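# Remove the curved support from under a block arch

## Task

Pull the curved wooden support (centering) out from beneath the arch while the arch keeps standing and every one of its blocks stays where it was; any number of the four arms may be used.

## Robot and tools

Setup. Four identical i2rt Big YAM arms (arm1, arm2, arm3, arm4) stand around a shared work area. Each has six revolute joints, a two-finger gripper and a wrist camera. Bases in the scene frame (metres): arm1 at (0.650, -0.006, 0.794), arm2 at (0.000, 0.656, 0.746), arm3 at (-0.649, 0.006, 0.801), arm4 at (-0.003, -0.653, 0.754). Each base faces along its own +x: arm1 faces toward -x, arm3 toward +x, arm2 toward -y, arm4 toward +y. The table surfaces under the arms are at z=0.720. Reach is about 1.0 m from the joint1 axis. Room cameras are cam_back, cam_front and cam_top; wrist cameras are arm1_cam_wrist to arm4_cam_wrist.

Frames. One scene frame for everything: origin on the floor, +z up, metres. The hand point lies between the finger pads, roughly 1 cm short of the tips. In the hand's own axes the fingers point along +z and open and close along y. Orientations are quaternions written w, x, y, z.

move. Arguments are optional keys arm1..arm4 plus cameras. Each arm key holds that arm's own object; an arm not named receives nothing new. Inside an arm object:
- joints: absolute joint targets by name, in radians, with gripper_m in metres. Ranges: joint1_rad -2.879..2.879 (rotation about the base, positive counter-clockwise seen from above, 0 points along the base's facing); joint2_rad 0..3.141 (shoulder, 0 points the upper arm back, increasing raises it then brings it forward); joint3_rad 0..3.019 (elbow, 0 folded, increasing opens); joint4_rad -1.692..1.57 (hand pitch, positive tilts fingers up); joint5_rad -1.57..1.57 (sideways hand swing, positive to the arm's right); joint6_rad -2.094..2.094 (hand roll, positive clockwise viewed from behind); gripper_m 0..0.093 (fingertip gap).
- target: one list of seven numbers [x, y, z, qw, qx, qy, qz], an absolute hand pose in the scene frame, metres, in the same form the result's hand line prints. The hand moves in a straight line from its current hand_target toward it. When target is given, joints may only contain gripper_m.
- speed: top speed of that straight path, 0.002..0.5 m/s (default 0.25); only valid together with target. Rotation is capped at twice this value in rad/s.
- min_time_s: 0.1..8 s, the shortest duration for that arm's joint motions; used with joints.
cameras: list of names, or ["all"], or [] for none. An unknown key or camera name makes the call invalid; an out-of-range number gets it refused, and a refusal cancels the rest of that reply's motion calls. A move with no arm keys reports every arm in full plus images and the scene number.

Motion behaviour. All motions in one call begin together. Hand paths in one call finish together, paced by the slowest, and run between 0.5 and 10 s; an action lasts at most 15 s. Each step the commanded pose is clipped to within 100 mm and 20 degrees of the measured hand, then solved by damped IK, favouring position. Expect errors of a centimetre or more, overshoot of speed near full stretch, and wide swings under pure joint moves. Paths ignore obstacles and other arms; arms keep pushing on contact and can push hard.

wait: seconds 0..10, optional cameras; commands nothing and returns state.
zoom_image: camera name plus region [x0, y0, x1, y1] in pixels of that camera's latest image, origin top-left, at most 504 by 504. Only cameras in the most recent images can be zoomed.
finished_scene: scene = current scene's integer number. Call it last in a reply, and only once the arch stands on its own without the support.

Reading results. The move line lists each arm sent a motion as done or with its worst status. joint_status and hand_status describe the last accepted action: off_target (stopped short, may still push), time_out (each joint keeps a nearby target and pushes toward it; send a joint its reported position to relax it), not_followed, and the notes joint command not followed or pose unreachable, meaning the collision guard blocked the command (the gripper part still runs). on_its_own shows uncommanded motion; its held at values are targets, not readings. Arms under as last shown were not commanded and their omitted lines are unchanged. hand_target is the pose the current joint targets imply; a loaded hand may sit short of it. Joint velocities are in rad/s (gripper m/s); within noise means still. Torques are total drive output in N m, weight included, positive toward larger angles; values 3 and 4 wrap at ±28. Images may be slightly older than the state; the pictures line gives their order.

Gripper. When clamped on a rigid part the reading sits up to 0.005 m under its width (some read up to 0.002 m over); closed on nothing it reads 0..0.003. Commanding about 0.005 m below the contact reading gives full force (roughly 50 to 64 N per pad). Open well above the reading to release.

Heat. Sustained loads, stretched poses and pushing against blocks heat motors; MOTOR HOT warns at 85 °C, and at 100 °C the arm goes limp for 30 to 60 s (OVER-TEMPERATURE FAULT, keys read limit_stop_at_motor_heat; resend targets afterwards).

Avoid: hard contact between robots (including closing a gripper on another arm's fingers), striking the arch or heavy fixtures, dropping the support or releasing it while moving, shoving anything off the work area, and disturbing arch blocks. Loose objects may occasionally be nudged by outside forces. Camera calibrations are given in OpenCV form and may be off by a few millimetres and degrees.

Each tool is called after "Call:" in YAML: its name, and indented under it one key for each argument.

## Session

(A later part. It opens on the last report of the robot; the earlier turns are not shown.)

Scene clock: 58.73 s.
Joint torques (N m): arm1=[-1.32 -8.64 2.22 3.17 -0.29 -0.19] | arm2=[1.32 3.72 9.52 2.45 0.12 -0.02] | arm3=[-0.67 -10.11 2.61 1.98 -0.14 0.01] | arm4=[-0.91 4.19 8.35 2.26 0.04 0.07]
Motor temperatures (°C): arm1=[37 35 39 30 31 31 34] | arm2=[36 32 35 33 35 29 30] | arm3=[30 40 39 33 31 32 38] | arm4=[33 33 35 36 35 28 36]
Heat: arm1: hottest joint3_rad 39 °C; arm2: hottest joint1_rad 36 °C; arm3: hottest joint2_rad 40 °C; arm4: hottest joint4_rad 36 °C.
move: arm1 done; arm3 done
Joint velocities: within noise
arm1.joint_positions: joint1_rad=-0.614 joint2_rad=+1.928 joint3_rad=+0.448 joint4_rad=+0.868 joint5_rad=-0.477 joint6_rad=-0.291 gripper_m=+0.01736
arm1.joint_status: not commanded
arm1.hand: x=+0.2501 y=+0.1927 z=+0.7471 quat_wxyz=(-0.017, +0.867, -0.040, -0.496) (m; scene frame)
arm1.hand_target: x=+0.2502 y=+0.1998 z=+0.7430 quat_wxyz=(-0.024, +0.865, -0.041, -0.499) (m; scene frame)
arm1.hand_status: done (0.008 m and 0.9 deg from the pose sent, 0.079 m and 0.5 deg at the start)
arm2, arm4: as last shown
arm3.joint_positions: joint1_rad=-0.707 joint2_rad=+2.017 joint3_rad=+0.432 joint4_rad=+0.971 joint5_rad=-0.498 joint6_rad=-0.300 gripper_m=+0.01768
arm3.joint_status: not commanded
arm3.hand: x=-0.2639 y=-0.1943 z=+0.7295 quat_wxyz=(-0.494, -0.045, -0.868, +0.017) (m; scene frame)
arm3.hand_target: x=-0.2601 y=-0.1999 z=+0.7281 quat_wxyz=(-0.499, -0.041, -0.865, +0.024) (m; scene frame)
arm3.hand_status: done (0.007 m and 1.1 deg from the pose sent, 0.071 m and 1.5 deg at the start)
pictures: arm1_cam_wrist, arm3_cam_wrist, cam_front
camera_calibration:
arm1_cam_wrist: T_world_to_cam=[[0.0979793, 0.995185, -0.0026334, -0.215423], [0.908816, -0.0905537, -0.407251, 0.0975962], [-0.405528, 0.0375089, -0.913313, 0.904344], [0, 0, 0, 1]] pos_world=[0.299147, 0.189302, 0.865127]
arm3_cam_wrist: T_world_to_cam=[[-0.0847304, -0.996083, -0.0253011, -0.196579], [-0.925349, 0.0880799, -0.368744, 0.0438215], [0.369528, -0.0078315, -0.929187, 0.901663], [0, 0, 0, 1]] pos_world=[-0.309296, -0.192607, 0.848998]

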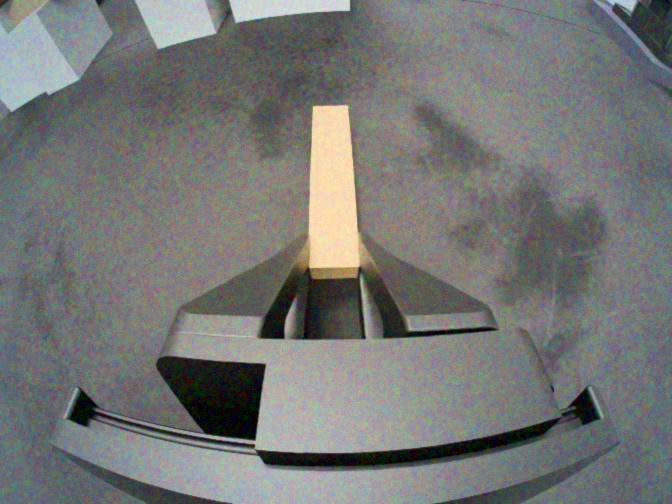

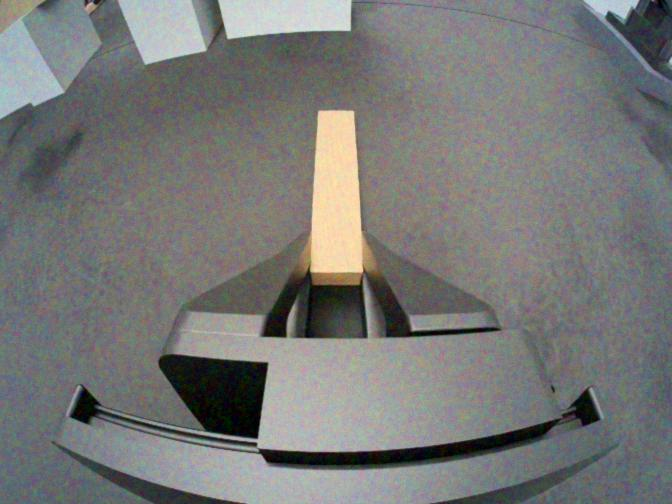

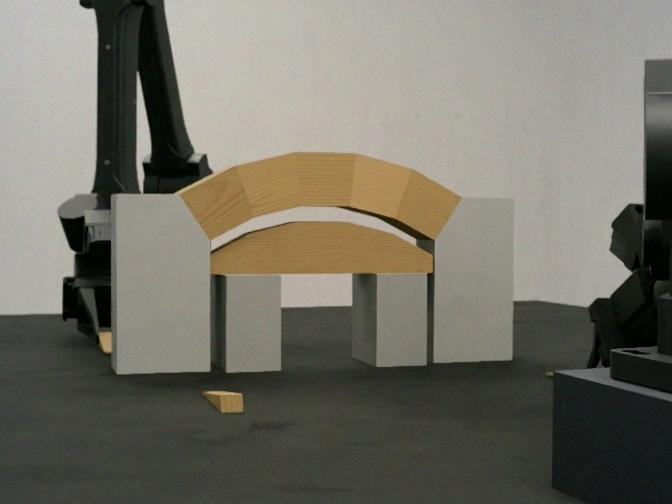

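Call:
move:
  arm3: {"target":[-0.26,-0.2,0.722,0.4994,0.0411,0.8650,-0.0237],"speed":0.05}
  arm1: {"target":[0.25,0.2,0.734,0.0237,-0.8650,0.0411,0.4994],"speed":0.05}

Call:
move:
  arm3: {"joints":{"gripper_m":0.04}}
  arm1: {"joints":{"gripper_m":0.04}}

Call:
move:
  arm3: {"target":[-0.31,-0.2,0.80,0.4994,0.0411,0.8650,-0.0237],"speed":0.15}
  arm1: {"target":[0.30,0.2,0.82,0.0237,-0.8650,0.0411,0.4994],"speed":0.15}

Call:
move:
  arm3: {"target":[-0.13,0.01,0.845,0.573,0.0389,0.8183,-0.0272],"speed":0.2,"joints":{"gripper_m":0.0}}
  arm1: {"target":[0.24,-0.02,0.87,-0.4096,-0.5337,0.5870,0.4504],"speed":0.2,"joints":{"gripper_m":0.088}}
  cameras: ["all"]

Scene clock: 60.90 s.
Joint torques (N m): arm1=[-1.44 -7.36 2.41 2.59 -0.19 -0.18] | arm2=[0.97 3.9 9.54 2.5 0.11 -0.01] | arm3=[-0.73 -9.29 2.37 1.73 -0.13 0.01] | arm4=[-1.38 4.54 8.29 2.28 0.06 0.05]
Motor temperatures (°C): arm1=[37 35 39 30 31 31 34] | arm2=[36 32 35 33 35 29 30] | arm3=[30 40 39 33 31 32 38] | arm4=[33 33 35 36 34 28 36]
Heat: arm1: hottest joint3_rad 39 °C; arm2: hottest joint1_rad 36 °C; arm3: hottest joint2_rad 40 °C; arm4: hottest joint4_rad 36 °C.
move: arm1 off_target; arm3 done
Joint velocities: within noise
arm1.joint_positions: joint1_rad=-0.614 joint2_rad=+1.953 joint3_rad=+0.448 joint4_rad=+0.916 joint5_rad=-0.480 joint6_rad=-0.291 gripper_m=+0.01736
arm1.joint_status: not commanded
arm1.hand: x=+0.2486 y=+0.1933 z=+0.7461 quat_wxyz=(-0.022, +0.862, -0.036, -0.505) (m; scene frame)
arm1.hand_target: x=+0.2504 y=+0.1997 z=+0.7343 quat_wxyz=(-0.024, +0.865, -0.041, -0.499) (m; scene frame)
arm1.hand_status: off_target (0.014 m and 1.0 deg from the pose sent, 0.015 m and 0.9 deg at the start)
arm2, arm4: as last shown
arm3.joint_positions: joint1_rad=-0.707 joint2_rad=+2.037 joint3_rad=+0.438 joint4_rad=+0.999 joint5_rad=-0.498 joint6_rad=-0.300 gripper_m=+0.01768
arm3.joint_status: not commanded
arm3.hand: x=-0.2617 y=-0.1961 z=+0.7277 quat_wxyz=(-0.499, -0.042, -0.865, +0.021) (m; scene frame)
arm3.hand_target: x=-0.2602 y=-0.1998 z=+0.7220 quat_wxyz=(-0.499, -0.041, -0.865, +0.024) (m; scene frame)
arm3.hand_status: done (0.007 m and 0.4 deg from the pose sent, 0.010 m and 1.1 deg at the start)
pictures: none

Scene clock: 61.50 s.
Joint torques (N m): arm1=[-1.26 -8.18 2.25 2.5 -0.12 -0.17] | arm2=[1.08 4.01 9.5 2.48 0.09 0] | arm3=[-0.67 -9.47 2.22 1.74 -0.12 0.02] | arm4=[-1.14 4.42 8.35 2.43 0.07 0.03]
Motor temperatures (°C): arm1=[37 35 39 30 31 31 34] | arm2=[36 32 36 33 35 29 30] | arm3=[30 40 39 33 31 32 38] | arm4=[33 33 35 36 34 28 36]
Heat: arm1: hottest joint3_rad 39 °C; arm2: hottest joint1_rad 36 °C; arm3: hottest joint2_rad 40 °C; arm4: hottest joint4_rad 36 °C.
move: arm1 done; arm3 done
Joint velocities: within noise
arm1.joint_positions: joint1_rad=-0.614 joint2_rad=+1.963 joint3_rad=+0.449 joint4_rad=+0.918 joint5_rad=-0.482 joint6_rad=-0.292 gripper_m=+0.03983
arm1.joint_status: all done
arm1.hand: x=+0.2495 y=+0.1923 z=+0.7423 quat_wxyz=(-0.019, +0.864, -0.036, -0.503) (m; scene frame)
arm1.hand_target: x=+0.2504 y=+0.1996 z=+0.7343 quat_wxyz=(-0.024, +0.865, -0.041, -0.499) (m; scene frame)
arm1.hand_status: not commanded
arm2, arm4: as last shown
arm3.joint_positions: joint1_rad=-0.707 joint2_rad=+2.040 joint3_rad=+0.440 joint4_rad=+1.000 joint5_rad=-0.498 joint6_rad=-0.300 gripper_m=+0.03987
arm3.joint_status: all done
arm3.hand: x=-0.2613 y=-0.1964 z=+0.7270 quat_wxyz=(-0.499, -0.042, -0.865, +0.021) (m; scene frame)
arm3.hand_target: x=-0.2601 y=-0.1999 z=+0.7221 quat_wxyz=(-0.499, -0.041, -0.865, +0.024) (m; scene frame)
arm3.hand_status: not commanded
pictures: none

Scene clock: 63.10 s.
Joint torques (N m): arm1=[-1.61 -8.35 2.92 1.37 -0.37 -0.25] | arm2=[1.38 3.78 9.48 2.51 0.1 -0.01] | arm3=[-0.97 -10.46 3.37 0.72 -0.26 -0.05] | arm4=[-1.08 4.42 8.32 2.26 0.07 0.09]
Motor temperatures (°C): arm1=[37 35 39 30 31 31 34] | arm2=[36 32 36 33 35 29 30] | arm3=[30 40 39 33 31 31 38] | arm4=[33 33 35 36 34 28 36]
Heat: arm1: hottest joint3_rad 39 °C; arm2: hottest joint1_rad 36 °C; arm3: hottest joint2_rad 40 °C; arm4: hottest joint4_rad 36 °C.
move: arm1 done; arm3 done
Joint velocities: within noise
arm1.joint_positions: joint1_rad=-0.722 joint2_rad=+1.563 joint3_rad=+0.354 joint4_rad=+0.577 joint5_rad=-0.565 joint6_rad=-0.361 gripper_m=+0.03991
arm1.joint_status: not commanded
arm1.hand: x=+0.2941 y=+0.1976 z=+0.8192 quat_wxyz=(-0.021, +0.864, -0.039, -0.502) (m; scene frame)
arm1.hand_target: x=+0.2999 y=+0.1998 z=+0.8198 quat_wxyz=(-0.024, +0.865, -0.041, -0.499) (m; scene frame)
arm1.hand_status: done (0.006 m and 0.6 deg from the pose sent, 0.093 m and 0.8 deg at the start)
arm2, arm4: as last shown
arm3.joint_positions: joint1_rad=-0.822 joint2_rad=+1.675 joint3_rad=+0.320 joint4_rad=+0.710 joint5_rad=-0.593 joint6_rad=-0.376 gripper_m=+0.03994
arm3.joint_status: not commanded
arm3.hand: x=-0.3082 y=-0.1973 z=+0.7953 quat_wxyz=(-0.497, -0.044, -0.866, +0.018) (m; scene frame)
arm3.hand_target: x=-0.3100 y=-0.1999 z=+0.7999 quat_wxyz=(-0.499, -0.041, -0.865, +0.024) (m; scene frame)
arm3.hand_status: done (0.006 m and 0.8 deg from the pose sent, 0.088 m and 0.4 deg at the start)
pictures: none

Scene clock: 68.03 s.
Joint torques (N m): arm1=[0.85 -4.13 3.9 3.6 0.18 -0.08] | arm2=[1.2 3.72 9.51 2.43 0.1 -0.02] | arm3=[0.44 -9.41 7.69 1.22 0.31 0.2] | arm4=[-1.2 4.54 8.29 2.41 0.08 0.1]
Motor temperatures (°C): arm1=[37 35 39 30 31 31 34] | arm2=[36 32 36 33 34 29 30] | arm3=[30 40 39 33 31 31 37] | arm4=[33 32 35 36 34 28 36]
Heat: arm1: hottest joint3_rad 39 °C; arm2: hottest joint1_rad 36 °C; arm3: hottest joint2_rad 40 °C; arm4: hottest joint4_rad 36 °C.
move: arm1 done; arm3 off_target
Joint velocities: within noise
arm1.joint_positions: joint1_rad=+0.129 joint2_rad=+1.526 joint3_rad=+0.207 joint4_rad=+1.027 joint5_rad=+0.201 joint6_rad=+1.625 gripper_m=+0.08789
arm1.joint_status: all done
arm1.hand: x=+0.2470 y=-0.0134 z=+0.8675 quat_wxyz=(+0.398, +0.538, -0.591, -0.450) (m; scene frame)
arm1.hand_target: x=+0.2402 y=-0.0201 z=+0.8702 quat_wxyz=(+0.410, +0.534, -0.587, -0.450) (m; scene frame)
arm1.hand_status: done (0.010 m and 1.4 deg from the pose sent, 0.230 m and 90.9 deg at the start)
arm2, arm4: as last shown
arm3.joint_positions: joint1_rad=+0.008 joint2_rad=+1.731 joint3_rad=+0.495 joint4_rad=+0.884 joint5_rad=+0.135 joint6_rad=+0.047 gripper_m=+0.00017
arm3.joint_status: all done
arm3.hand: x=-0.1422 y=+0.0055 z=+0.8449 quat_wxyz=(-0.570, -0.037, -0.820, +0.032) (m; scene frame)
arm3.hand_target: x=-0.1305 y=+0.0100 z=+0.8451 quat_wxyz=(-0.573, -0.039, -0.818, +0.027) (m; scene frame)
arm3.hand_status: off_target (0.013 m and 0.7 deg from the pose sent, 0.278 m and 10.3 deg at the start)
pictures: arm1_cam_wrist, arm2_cam_wrist, arm3_cam_wrist, arm4_cam_wrist, cam_back, cam_front, cam_top
camera_calibration:
arm1_cam_wrist: T_world_to_cam=[[0.289878, -0.0171654, -0.95691, 0.757117], [0.468082, -0.869555, 0.157395, -0.260655], [-0.834787, -0.493538, -0.24403, 0.539059], [0, 0, 0, 1]] pos_world=[0.352536, 0.0523886, 0.897064]
arm3_cam_wrist: T_world_to_cam=[[-0.0854222, -0.996345, 0.000235876, -0.00603501], [-0.844299, 0.0722608, -0.530977, 0.330087], [0.52902, -0.0455564, -0.847386, 0.919264], [0, 0, 0, 1]] pos_world=[-0.208133, 0.0120131, 0.954242]

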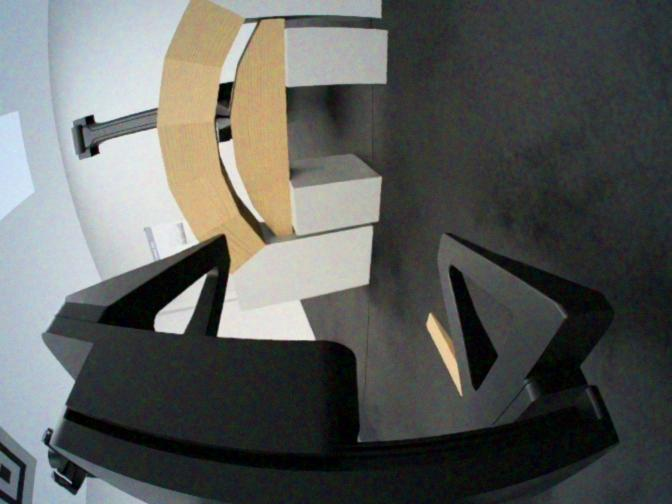

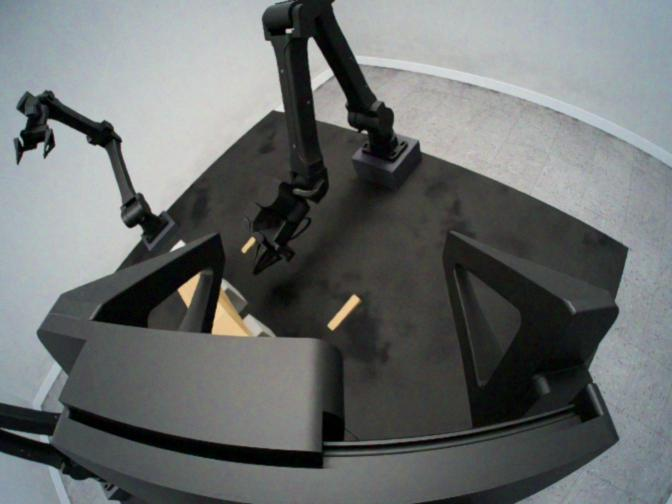

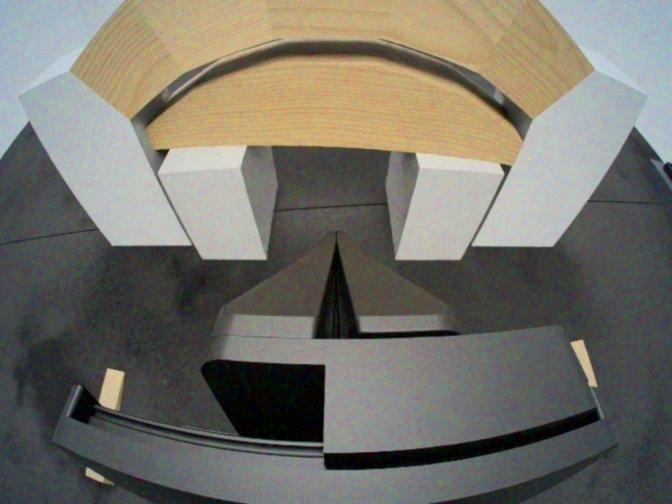

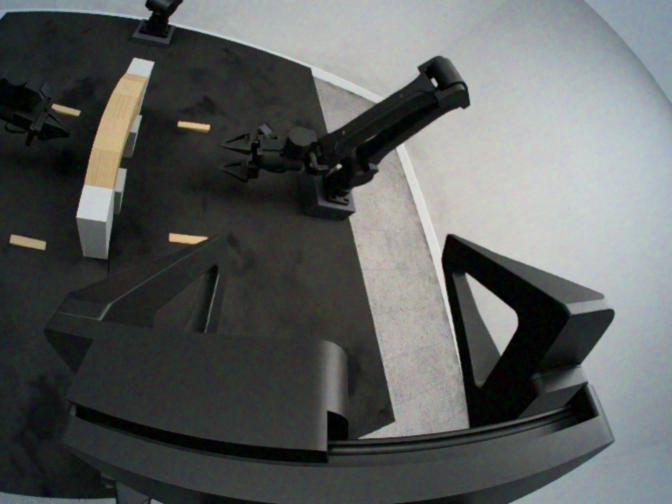

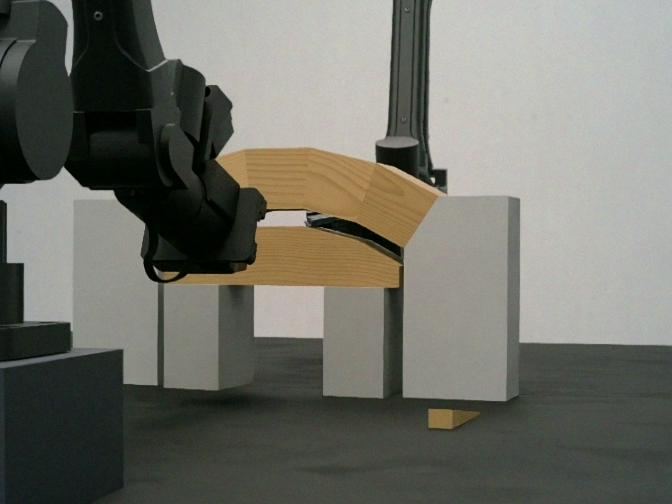

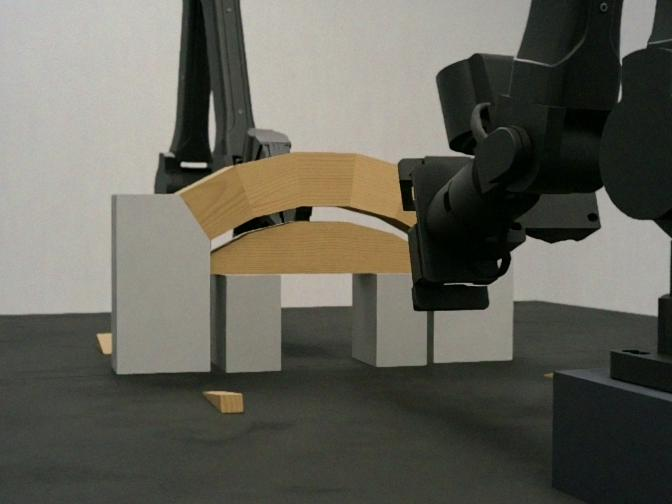

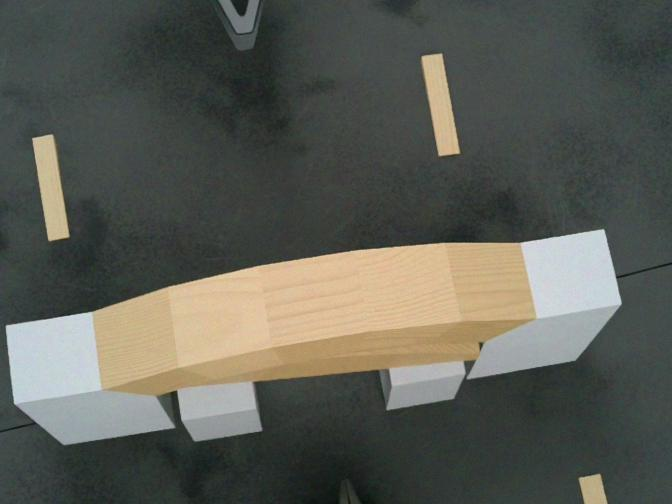

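Call:
move:
  arm3: {"target":[-0.04,-0.022,0.838,0.573,0.0389,0.8183,-0.0272],"speed":0.08}
  cameras: ["arm3_cam_wrist","cam_top","cam_front","arm1_cam_wrist"]

Scene clock: 70.20 s.
Joint torques (N m): arm1=[0.79 -4.07 3.89 3.44 0.18 -0.08] | arm2=[1.26 3.9 9.48 2.4 0.11 -0.02] | arm3=[-0.97 -12.63 9.47 1.01 -0.01 -0.04] | arm4=[-0.91 4.72 8.23 2.4 0.05 0.08]
Motor temperatures (°C): arm1=[37 35 39 30 31 31 34] | arm2=[36 32 36 33 34 29 30] | arm3=[30 40 39 32 31 31 37] | arm4=[33 32 35 36 34 28 36]
Heat: arm1: hottest joint3_rad 39 °C; arm2: hottest joint1_rad 36 °C; arm3: hottest joint2_rad 40 °C; arm4: hottest joint4_rad 36 °C.
move: arm3 off_target
Joint velocities: within noise
arm1.joint_positions: joint1_rad=+0.129 joint2_rad=+1.526 joint3_rad=+0.207 joint4_rad=+1.027 joint5_rad=+0.201 joint6_rad=+1.626 gripper_m=+0.08789
arm1.joint_status: not commanded
arm1.hand: x=+0.2470 y=-0.0134 z=+0.8674 quat_wxyz=(+0.398, +0.538, -0.591, -0.450) (m; scene frame)
arm1.hand_target: x=+0.2402 y=-0.0201 z=+0.8700 quat_wxyz=(+0.409, +0.534, -0.587, -0.450) (m; scene frame)
arm1.hand_status: not commanded
arm2.joint_positions: joint1_rad=-0.491 joint2_rad=+0.571 joint3_rad=+1.396 joint4_rad=-1.145 joint5_rad=+0.158 joint6_rad=+0.378 gripper_m=+0.09396
arm2.joint_status: not commanded
arm2.hand: x=-0.1424 y=+0.4717 z=+1.3418 quat_wxyz=(-0.330, -0.780, -0.216, +0.486) (m; scene frame)
arm2.hand_target: x=-0.1404 y=+0.4751 z=+1.3501 quat_wxyz=(-0.336, -0.774, -0.213, +0.492) (m; scene frame)
arm2.hand_status: not commanded
arm3.joint_positions: joint1_rad=-0.057 joint2_rad=+1.873 joint3_rad=+0.743 joint4_rad=+0.781 joint5_rad=+0.064 joint6_rad=+0.040 gripper_m=+0.00017
arm3.joint_status: not commanded
arm3.hand: x=-0.0542 y=-0.0165 z=+0.8379 quat_wxyz=(-0.570, -0.040, -0.820, +0.023) (m; scene frame)
arm3.hand_target: x=-0.0407 y=-0.0220 z=+0.8381 quat_wxyz=(-0.573, -0.039, -0.818, +0.027) (m; scene frame)
arm3.hand_status: off_target (0.015 m and 0.6 deg from the pose sent, 0.106 m and 0.7 deg at the start)
arm4.joint_positions: joint1_rad=-0.377 joint2_rad=+0.615 joint3_rad=+1.493 joint4_rad=-1.274 joint5_rad=+0.157 joint6_rad=-0.616 gripper_m=+0.09396
arm4.joint_status: not commanded
arm4.hand: x=+0.0978 y=-0.4603 z=+1.3602 quat_wxyz=(-0.554, +0.623, -0.545, -0.090) (m; scene frame)
arm4.hand_target: x=+0.0963 y=-0.4637 z=+1.3683 quat_wxyz=(-0.562, +0.618, -0.542, -0.093) (m; scene frame)
arm4.hand_status: not commanded
pictures: arm1_cam_wrist, arm3_cam_wrist, cam_front, cam_top
camera_calibration:
arm1_cam_wrist: T_world_to_cam=[[0.29021, -0.0175831, -0.956802, 0.756829], [0.467918, -0.869551, 0.157905, -0.261039], [-0.834764, -0.49353, -0.244125, 0.539111], [0, 0, 0, 1]] pos_world=[0.352536, 0.0523888, 0.896965]
arm3_cam_wrist: T_world_to_cam=[[-0.0805046, -0.996597, -0.0177185, -0.00510204], [-0.843733, 0.0775992, -0.531124, 0.402514], [0.530692, -0.0278083, -0.847109, 0.865919], [0, 0, 0, 1]] pos_world=[-0.120332, -0.0122397, 0.947222]

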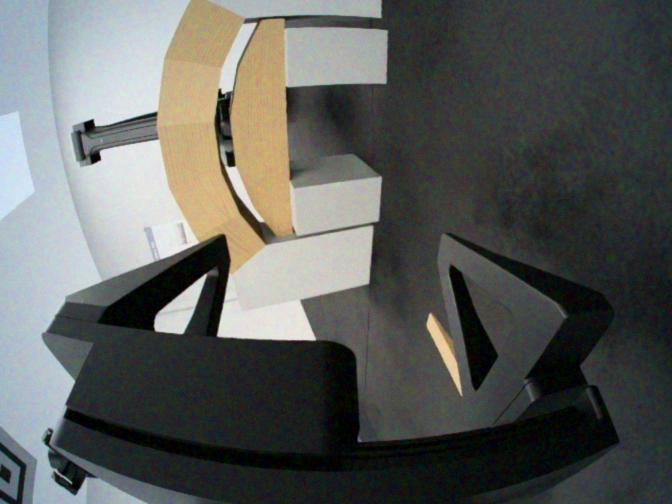

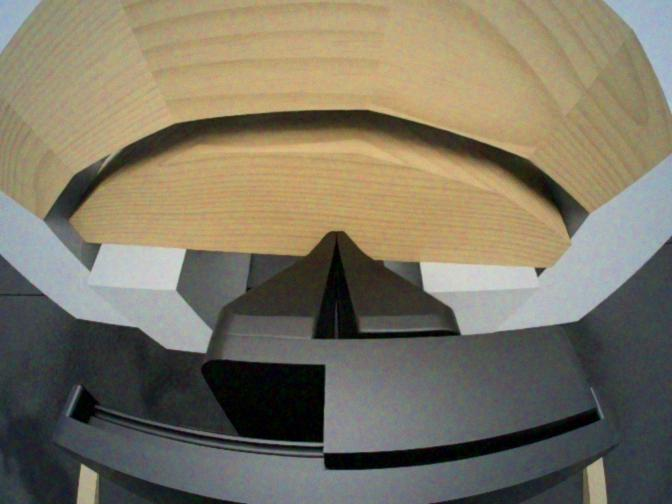

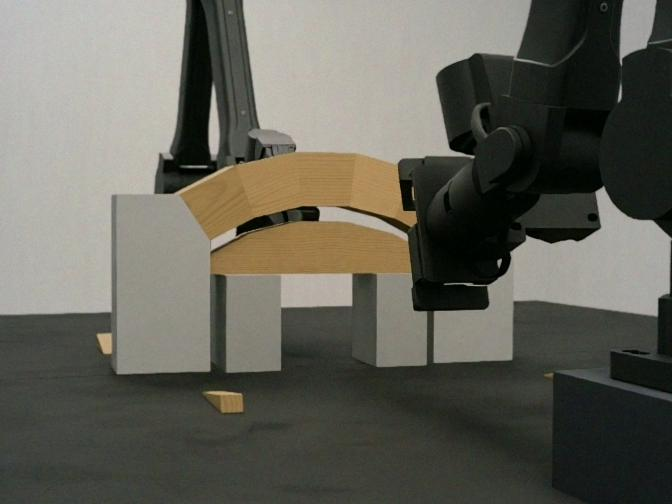

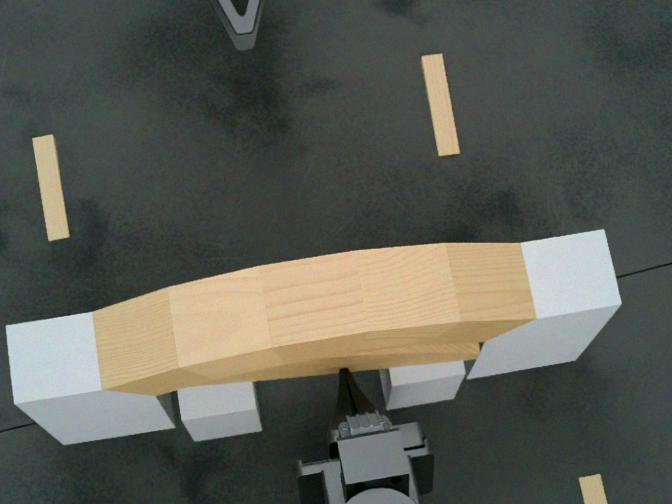

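Call:
move:
  arm3: {"target":[-0.018,-0.024,0.836,0.573,0.0389,0.8183,-0.0272],"speed":0.05}
  cameras: ["arm3_cam_wrist","cam_top","cam_front","arm1_cam_wrist"]

Scene clock: 71.37 s.
Joint torques (N m): arm1=[0.67 -4.07 3.89 3.45 0.18 -0.08] | arm2=[1.2 3.72 9.52 2.44 0.1 0] | arm3=[-1.14 -12.98 10.44 1.01 -0.02 -0.04] | arm4=[-1.44 4.78 8.1 2.21 0.08 0.08]
Motor temperatures (°C): arm1=[37 35 39 31 31 31 34] | arm2=[36 32 36 33 34 29 30] | arm3=[30 40 39 32 31 31 37] | arm4=[33 32 35 36 34 28 36]
Heat: arm1: hottest joint3_rad 39 °C; arm2: hottest joint1_rad 36 °C; arm3: hottest joint2_rad 40 °C; arm4: hottest joint4_rad 36 °C.
move: arm3 off_target
Joint velocities: within noise
arm1, arm2, arm4: as last shown
arm3.joint_positions: joint1_rad=-0.059 joint2_rad=+1.906 joint3_rad=+0.796 joint4_rad=+0.752 joint5_rad=+0.061 joint6_rad=+0.039 gripper_m=+0.00017
arm3.joint_status: not commanded
arm3.hand: x=-0.0367 y=-0.0176 z=+0.8336 quat_wxyz=(-0.567, -0.040, -0.822, +0.023) (m; scene frame)
arm3.hand_target: x=-0.0191 y=-0.0239 z=+0.8363 quat_wxyz=(-0.573, -0.039, -0.818, +0.027) (m; scene frame)
arm3.hand_status: off_target (0.020 m and 1.0 deg from the pose sent, 0.037 m and 0.6 deg at the start)
pictures: arm1_cam_wrist, arm3_cam_wrist, cam_front, cam_top
camera_calibration:
arm1_cam_wrist: T_world_to_cam=[[0.29021, -0.0175831, -0.956802, 0.756829], [0.467918, -0.869551, 0.157905, -0.261039], [-0.834764, -0.49353, -0.244125, 0.539111], [0, 0, 0, 1]] pos_world=[0.352536, 0.0523888, 0.896965]
arm3_cam_wrist: T_world_to_cam=[[-0.0801777, -0.996632, -0.0172316, -0.00520928], [-0.848082, 0.0772903, -0.524198, 0.409144], [0.523764, -0.0274152, -0.851422, 0.856258], [0, 0, 0, 1]] pos_world=[-0.101907, -0.0133401, 0.94342]

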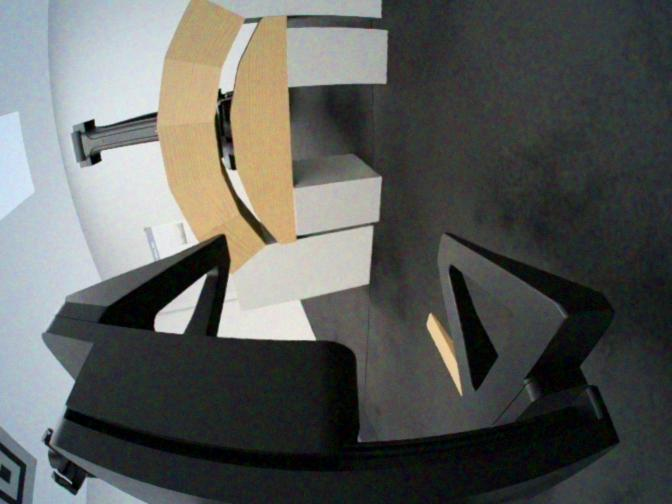

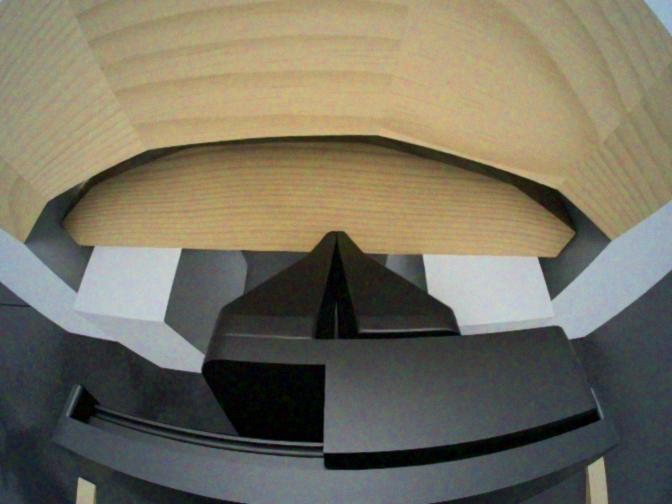

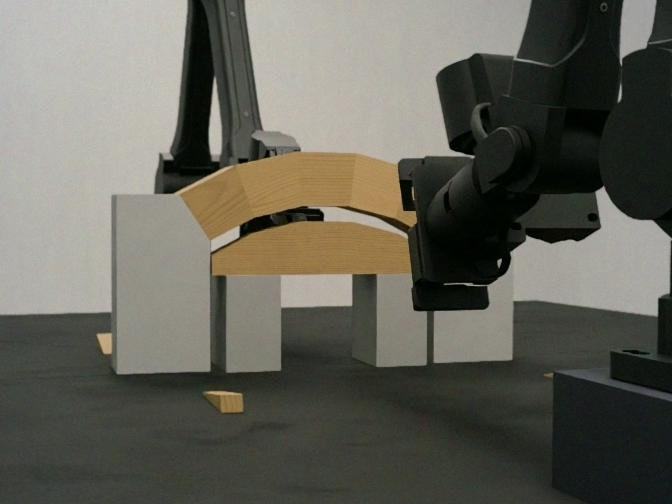

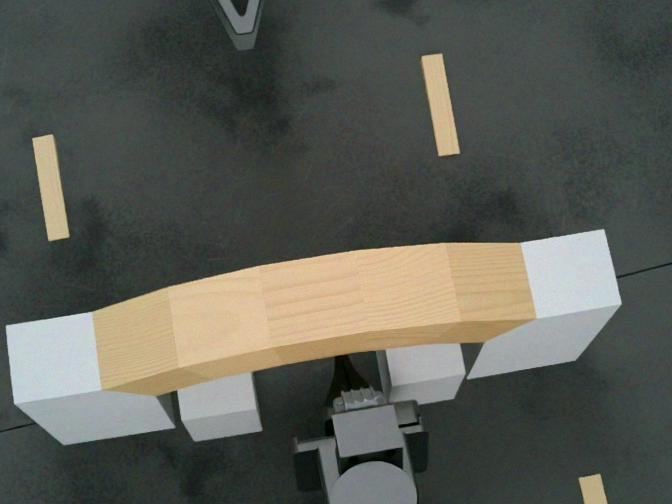

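Call:
move:
  arm3: {"target":[0.012,-0.015,0.836,0.573,0.0389,0.8183,-0.0272],"speed":0.05}
  cameras: ["arm1_cam_wrist","arm3_cam_wrist","cam_front"]

Scene clock: 74.47 s.
Joint torques (N m): arm1=[0.85 -4.07 3.89 3.47 0.18 -0.09] | arm2=[1.2 3.84 9.48 2.48 0.09 -0.01] | arm3=[0.38 -13.98 9.98 0.95 0.28 0.04] | arm4=[-0.79 5.01 8.27 2.21 0.08 0.1]
Motor temperatures (°C): arm1=[37 35 39 31 31 31 34] | arm2=[36 32 36 33 34 29 30] | arm3=[30 40 40 32 31 31 37] | arm4=[33 32 36 36 34 28 36]
Heat: arm1: hottest joint3_rad 39 °C; arm2: hottest joint1_rad 36 °C; arm3: hottest joint2_rad 40 °C; arm4: hottest joint3_rad 36 °C.
move: arm3 off_target
Joint velocities: within noise
arm1, arm2, arm4: as last shown
arm3.joint_positions: joint1_rad=-0.059 joint2_rad=+1.950 joint3_rad=+0.899 joint4_rad=+0.705 joint5_rad=+0.074 joint6_rad=+0.039 gripper_m=+0.00017
arm3.joint_status: not commanded
arm3.hand: x=-0.0017 y=-0.0204 z=+0.8377 quat_wxyz=(-0.572, -0.043, -0.819, +0.028) (m; scene frame)
arm3.hand_target: x=+0.0113 y=-0.0148 z=+0.8362 quat_wxyz=(-0.573, -0.039, -0.818, +0.027) (m; scene frame)
arm3.hand_status: off_target (0.015 m and 0.6 deg from the pose sent, 0.049 m and 0.9 deg at the start)
pictures: arm1_cam_wrist, arm3_cam_wrist, cam_front
camera_calibration:
arm1_cam_wrist: T_world_to_cam=[[0.29021, -0.0175831, -0.956802, 0.756829], [0.467918, -0.869551, 0.157905, -0.261039], [-0.834764, -0.49353, -0.244125, 0.539111], [0, 0, 0, 1]] pos_world=[0.352536, 0.0523888, 0.896965]
arm3_cam_wrist: T_world_to_cam=[[-0.0913575, -0.995724, -0.0137226, -0.00809142], [-0.841263, 0.0845447, -0.533975, 0.44954], [0.532852, -0.0372383, -0.845389, 0.83606], [0, 0, 0, 1]] pos_world=[-0.0680538, -0.0149296, 0.946728]

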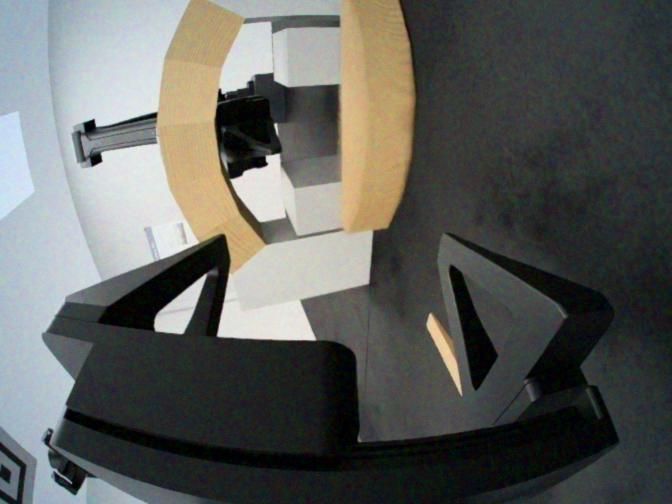

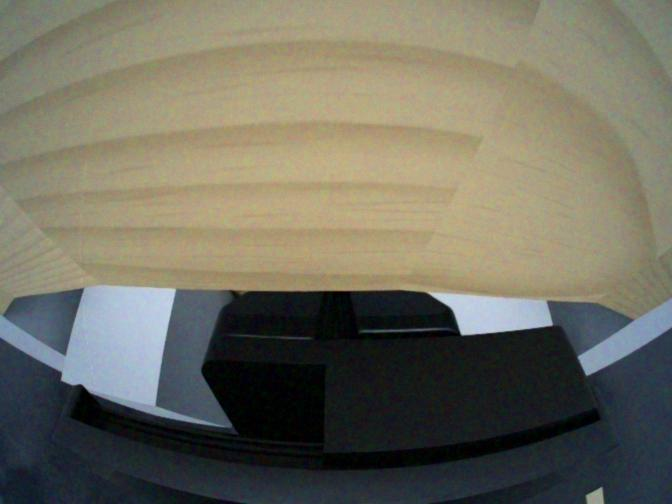

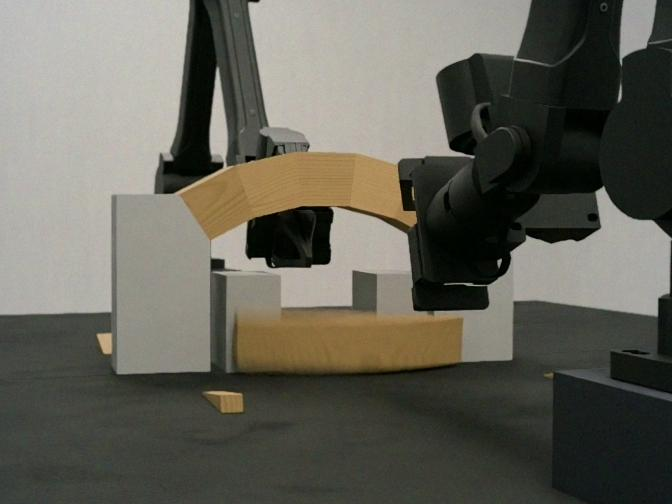

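Call:
wait:
  seconds: 1
  cameras: ["arm1_cam_wrist","cam_front","cam_back","cam_top"]

Scene clock: 75.60 s.
Joint torques (N m): arm1=[0.85 -4.01 3.93 3.48 0.19 -0.08] | arm2=[1.32 3.66 9.54 2.36 0.09 -0.03] | arm3=[0.44 -14.33 10.02 0.92 0.27 0.04] | arm4=[-1.03 4.48 8.25 2.35 0.03 0.06]
Motor temperatures (°C): arm1=[37 35 39 31 31 31 33] | arm2=[36 32 36 33 34 29 30] | arm3=[30 41 40 32 31 31 37] | arm4=[33 32 36 36 34 28 36]
Heat: arm1: hottest joint3_rad 39 °C; arm2: hottest joint1_rad 36 °C; arm3: hottest joint2_rad 41 °C; arm4: hottest joint3_rad 36 °C.
Joint velocities: within noise
arm1.joint_positions: joint1_rad=+0.129 joint2_rad=+1.526 joint3_rad=+0.207 joint4_rad=+1.027 joint5_rad=+0.201 joint6_rad=+1.626 gripper_m=+0.08789
arm1.joint_status: not commanded
arm1.hand: x=+0.2470 y=-0.0134 z=+0.8674 quat_wxyz=(+0.398, +0.538, -0.591, -0.450) (m; scene frame)
arm1.hand_target: x=+0.2402 y=-0.0201 z=+0.8700 quat_wxyz=(+0.409, +0.534, -0.587, -0.450) (m; scene frame)
arm1.hand_status: not commanded
arm2.joint_positions: joint1_rad=-0.491 joint2_rad=+0.571 joint3_rad=+1.396 joint4_rad=-1.145 joint5_rad=+0.158 joint6_rad=+0.378 gripper_m=+0.09396
arm2.joint_status: not commanded
arm2.hand: x=-0.1424 y=+0.4717 z=+1.3418 quat_wxyz=(-0.330, -0.780, -0.216, +0.486) (m; scene frame)
arm2.hand_target: x=-0.1404 y=+0.4751 z=+1.3501 quat_wxyz=(-0.336, -0.774, -0.213, +0.492) (m; scene frame)
arm2.hand_status: not commanded
arm3.joint_positions: joint1_rad=-0.059 joint2_rad=+1.950 joint3_rad=+0.899 joint4_rad=+0.705 joint5_rad=+0.074 joint6_rad=+0.039 gripper_m=+0.00017
arm3.joint_status: not commanded
arm3.hand: x=-0.0017 y=-0.0204 z=+0.8377 quat_wxyz=(-0.572, -0.043, -0.819, +0.028) (m; scene frame)
arm3.hand_target: x=+0.0113 y=-0.0148 z=+0.8363 quat_wxyz=(-0.573, -0.039, -0.818, +0.027) (m; scene frame)
arm3.hand_status: off_target (0.015 m and 0.6 deg from the pose sent, 0.049 m and 0.9 deg at the start)
arm4.joint_positions: joint1_rad=-0.377 joint2_rad=+0.615 joint3_rad=+1.493 joint4_rad=-1.274 joint5_rad=+0.157 joint6_rad=-0.616 gripper_m=+0.09396
arm4.joint_status: not commanded
arm4.hand: x=+0.0978 y=-0.4603 z=+1.3602 quat_wxyz=(-0.554, +0.623, -0.545, -0.090) (m; scene frame)
arm4.hand_target: x=+0.0963 y=-0.4637 z=+1.3683 quat_wxyz=(-0.562, +0.618, -0.542, -0.093) (m; scene frame)
arm4.hand_status: not commanded
wait: 1.00 s; at rest by 0.13 s
pictures: arm1_cam_wrist, cam_back, cam_front, cam_top
camera_calibration:
arm1_cam_wrist: T_world_to_cam=[[0.29021, -0.0175831, -0.956802, 0.756829], [0.467918, -0.869551, 0.157905, -0.261039], [-0.834764, -0.49353, -0.244125, 0.539111], [0, 0, 0, 1]] pos_world=[0.352536, 0.0523888, 0.896965]

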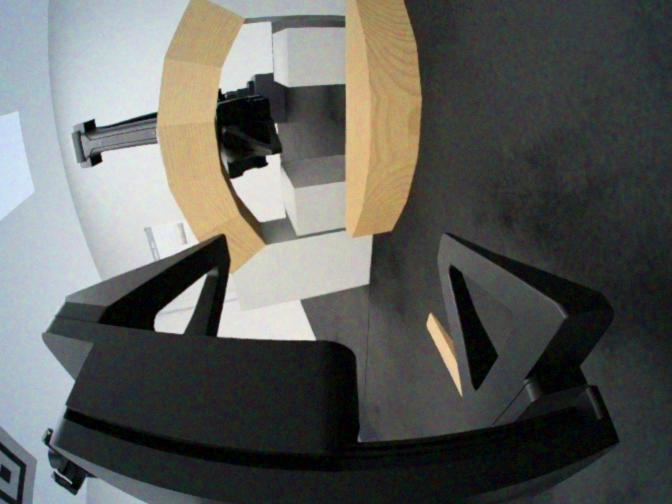

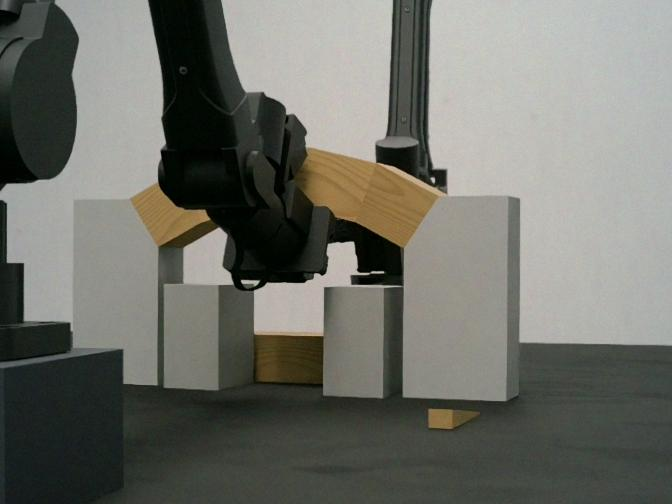

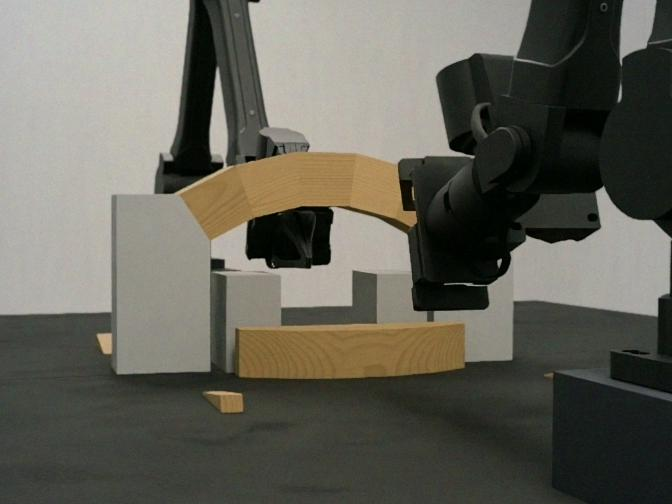

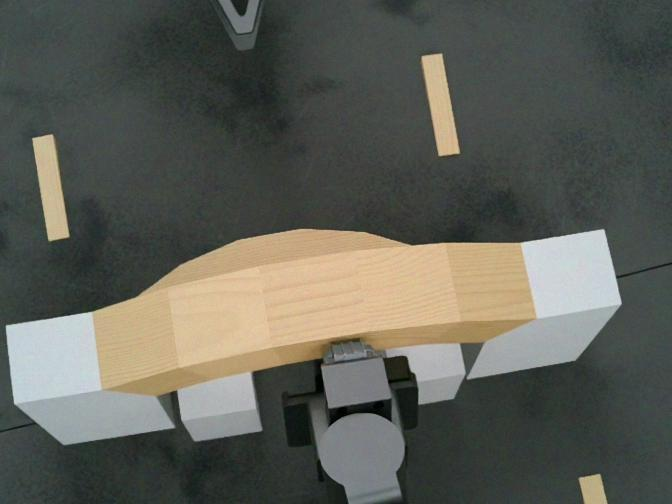

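Call:
move:
  arm3: {"target":[-0.19,0.0,0.85,0.573,0.0389,0.8183,-0.0272],"speed":0.2}
  cameras: ["cam_top","cam_back"]

Call:
finished_scene:
  scene: 1

Scene clock: 77.63 s.
Joint torques (N m): arm1=[0.79 -4.01 3.9 3.47 0.19 -0.08] | arm2=[1.14 3.66 9.52 2.48 0.1 -0.01] | arm3=[0.62 -11.11 3.84 2.21 0.31 0.19] | arm4=[-1.14 4.6 8.25 2.26 0.08 0.06]
Motor temperatures (°C): arm1=[37 35 39 31 31 31 33] | arm2=[36 32 36 33 34 29 29] | arm3=[30 41 40 32 31 31 37] | arm4=[33 32 36 36 34 28 36]
Heat: arm1: hottest joint3_rad 39 °C; arm2: hottest joint1_rad 36 °C; arm3: hottest joint2_rad 41 °C; arm4: hottest joint3_rad 36 °C.
move: arm3 off_target
Joint velocities: within noise
arm1, arm2, arm4: as last shown
arm3.joint_positions: joint1_rad=-0.018 joint2_rad=+1.669 joint3_rad=+0.367 joint4_rad=+0.924 joint5_rad=+0.113 joint6_rad=+0.041 gripper_m=+0.00017
arm3.joint_status: not commanded
arm3.hand: x=-0.1911 y=-0.0045 z=+0.8387 quat_wxyz=(-0.559, -0.038, -0.828, +0.032) (m; scene frame)
arm3.hand_target: x=-0.1900 y=+0.0000 z=+0.8498 quat_wxyz=(-0.573, -0.039, -0.818, +0.027) (m; scene frame)
arm3.hand_status: off_target (0.012 m and 2.0 deg from the pose sent, 0.190 m and 0.6 deg at the start)
pictures: cam_back, cam_top

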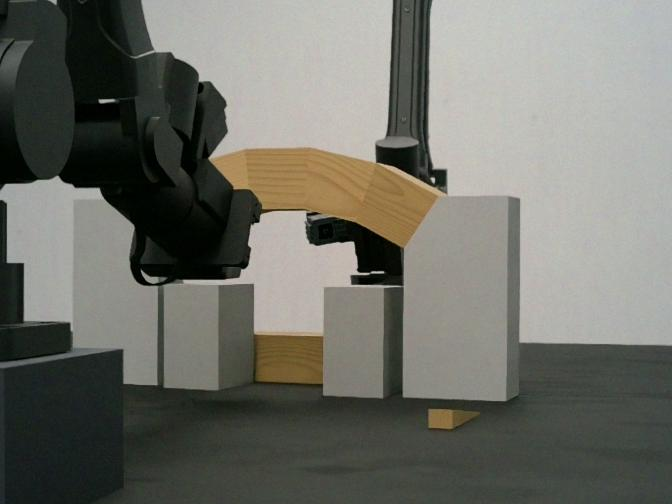

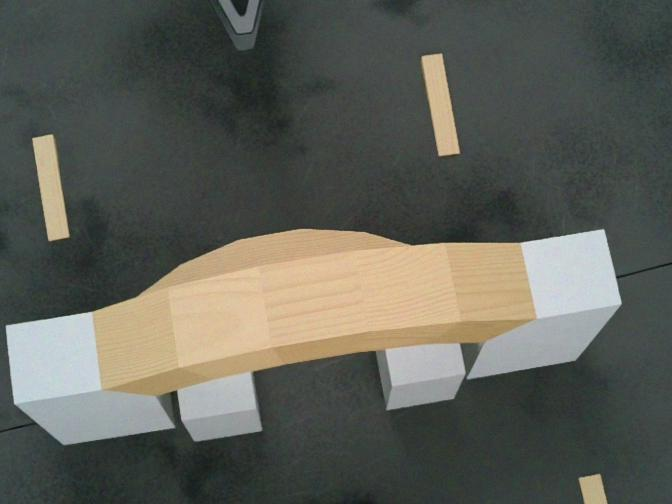

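The scene is finished: the task was done.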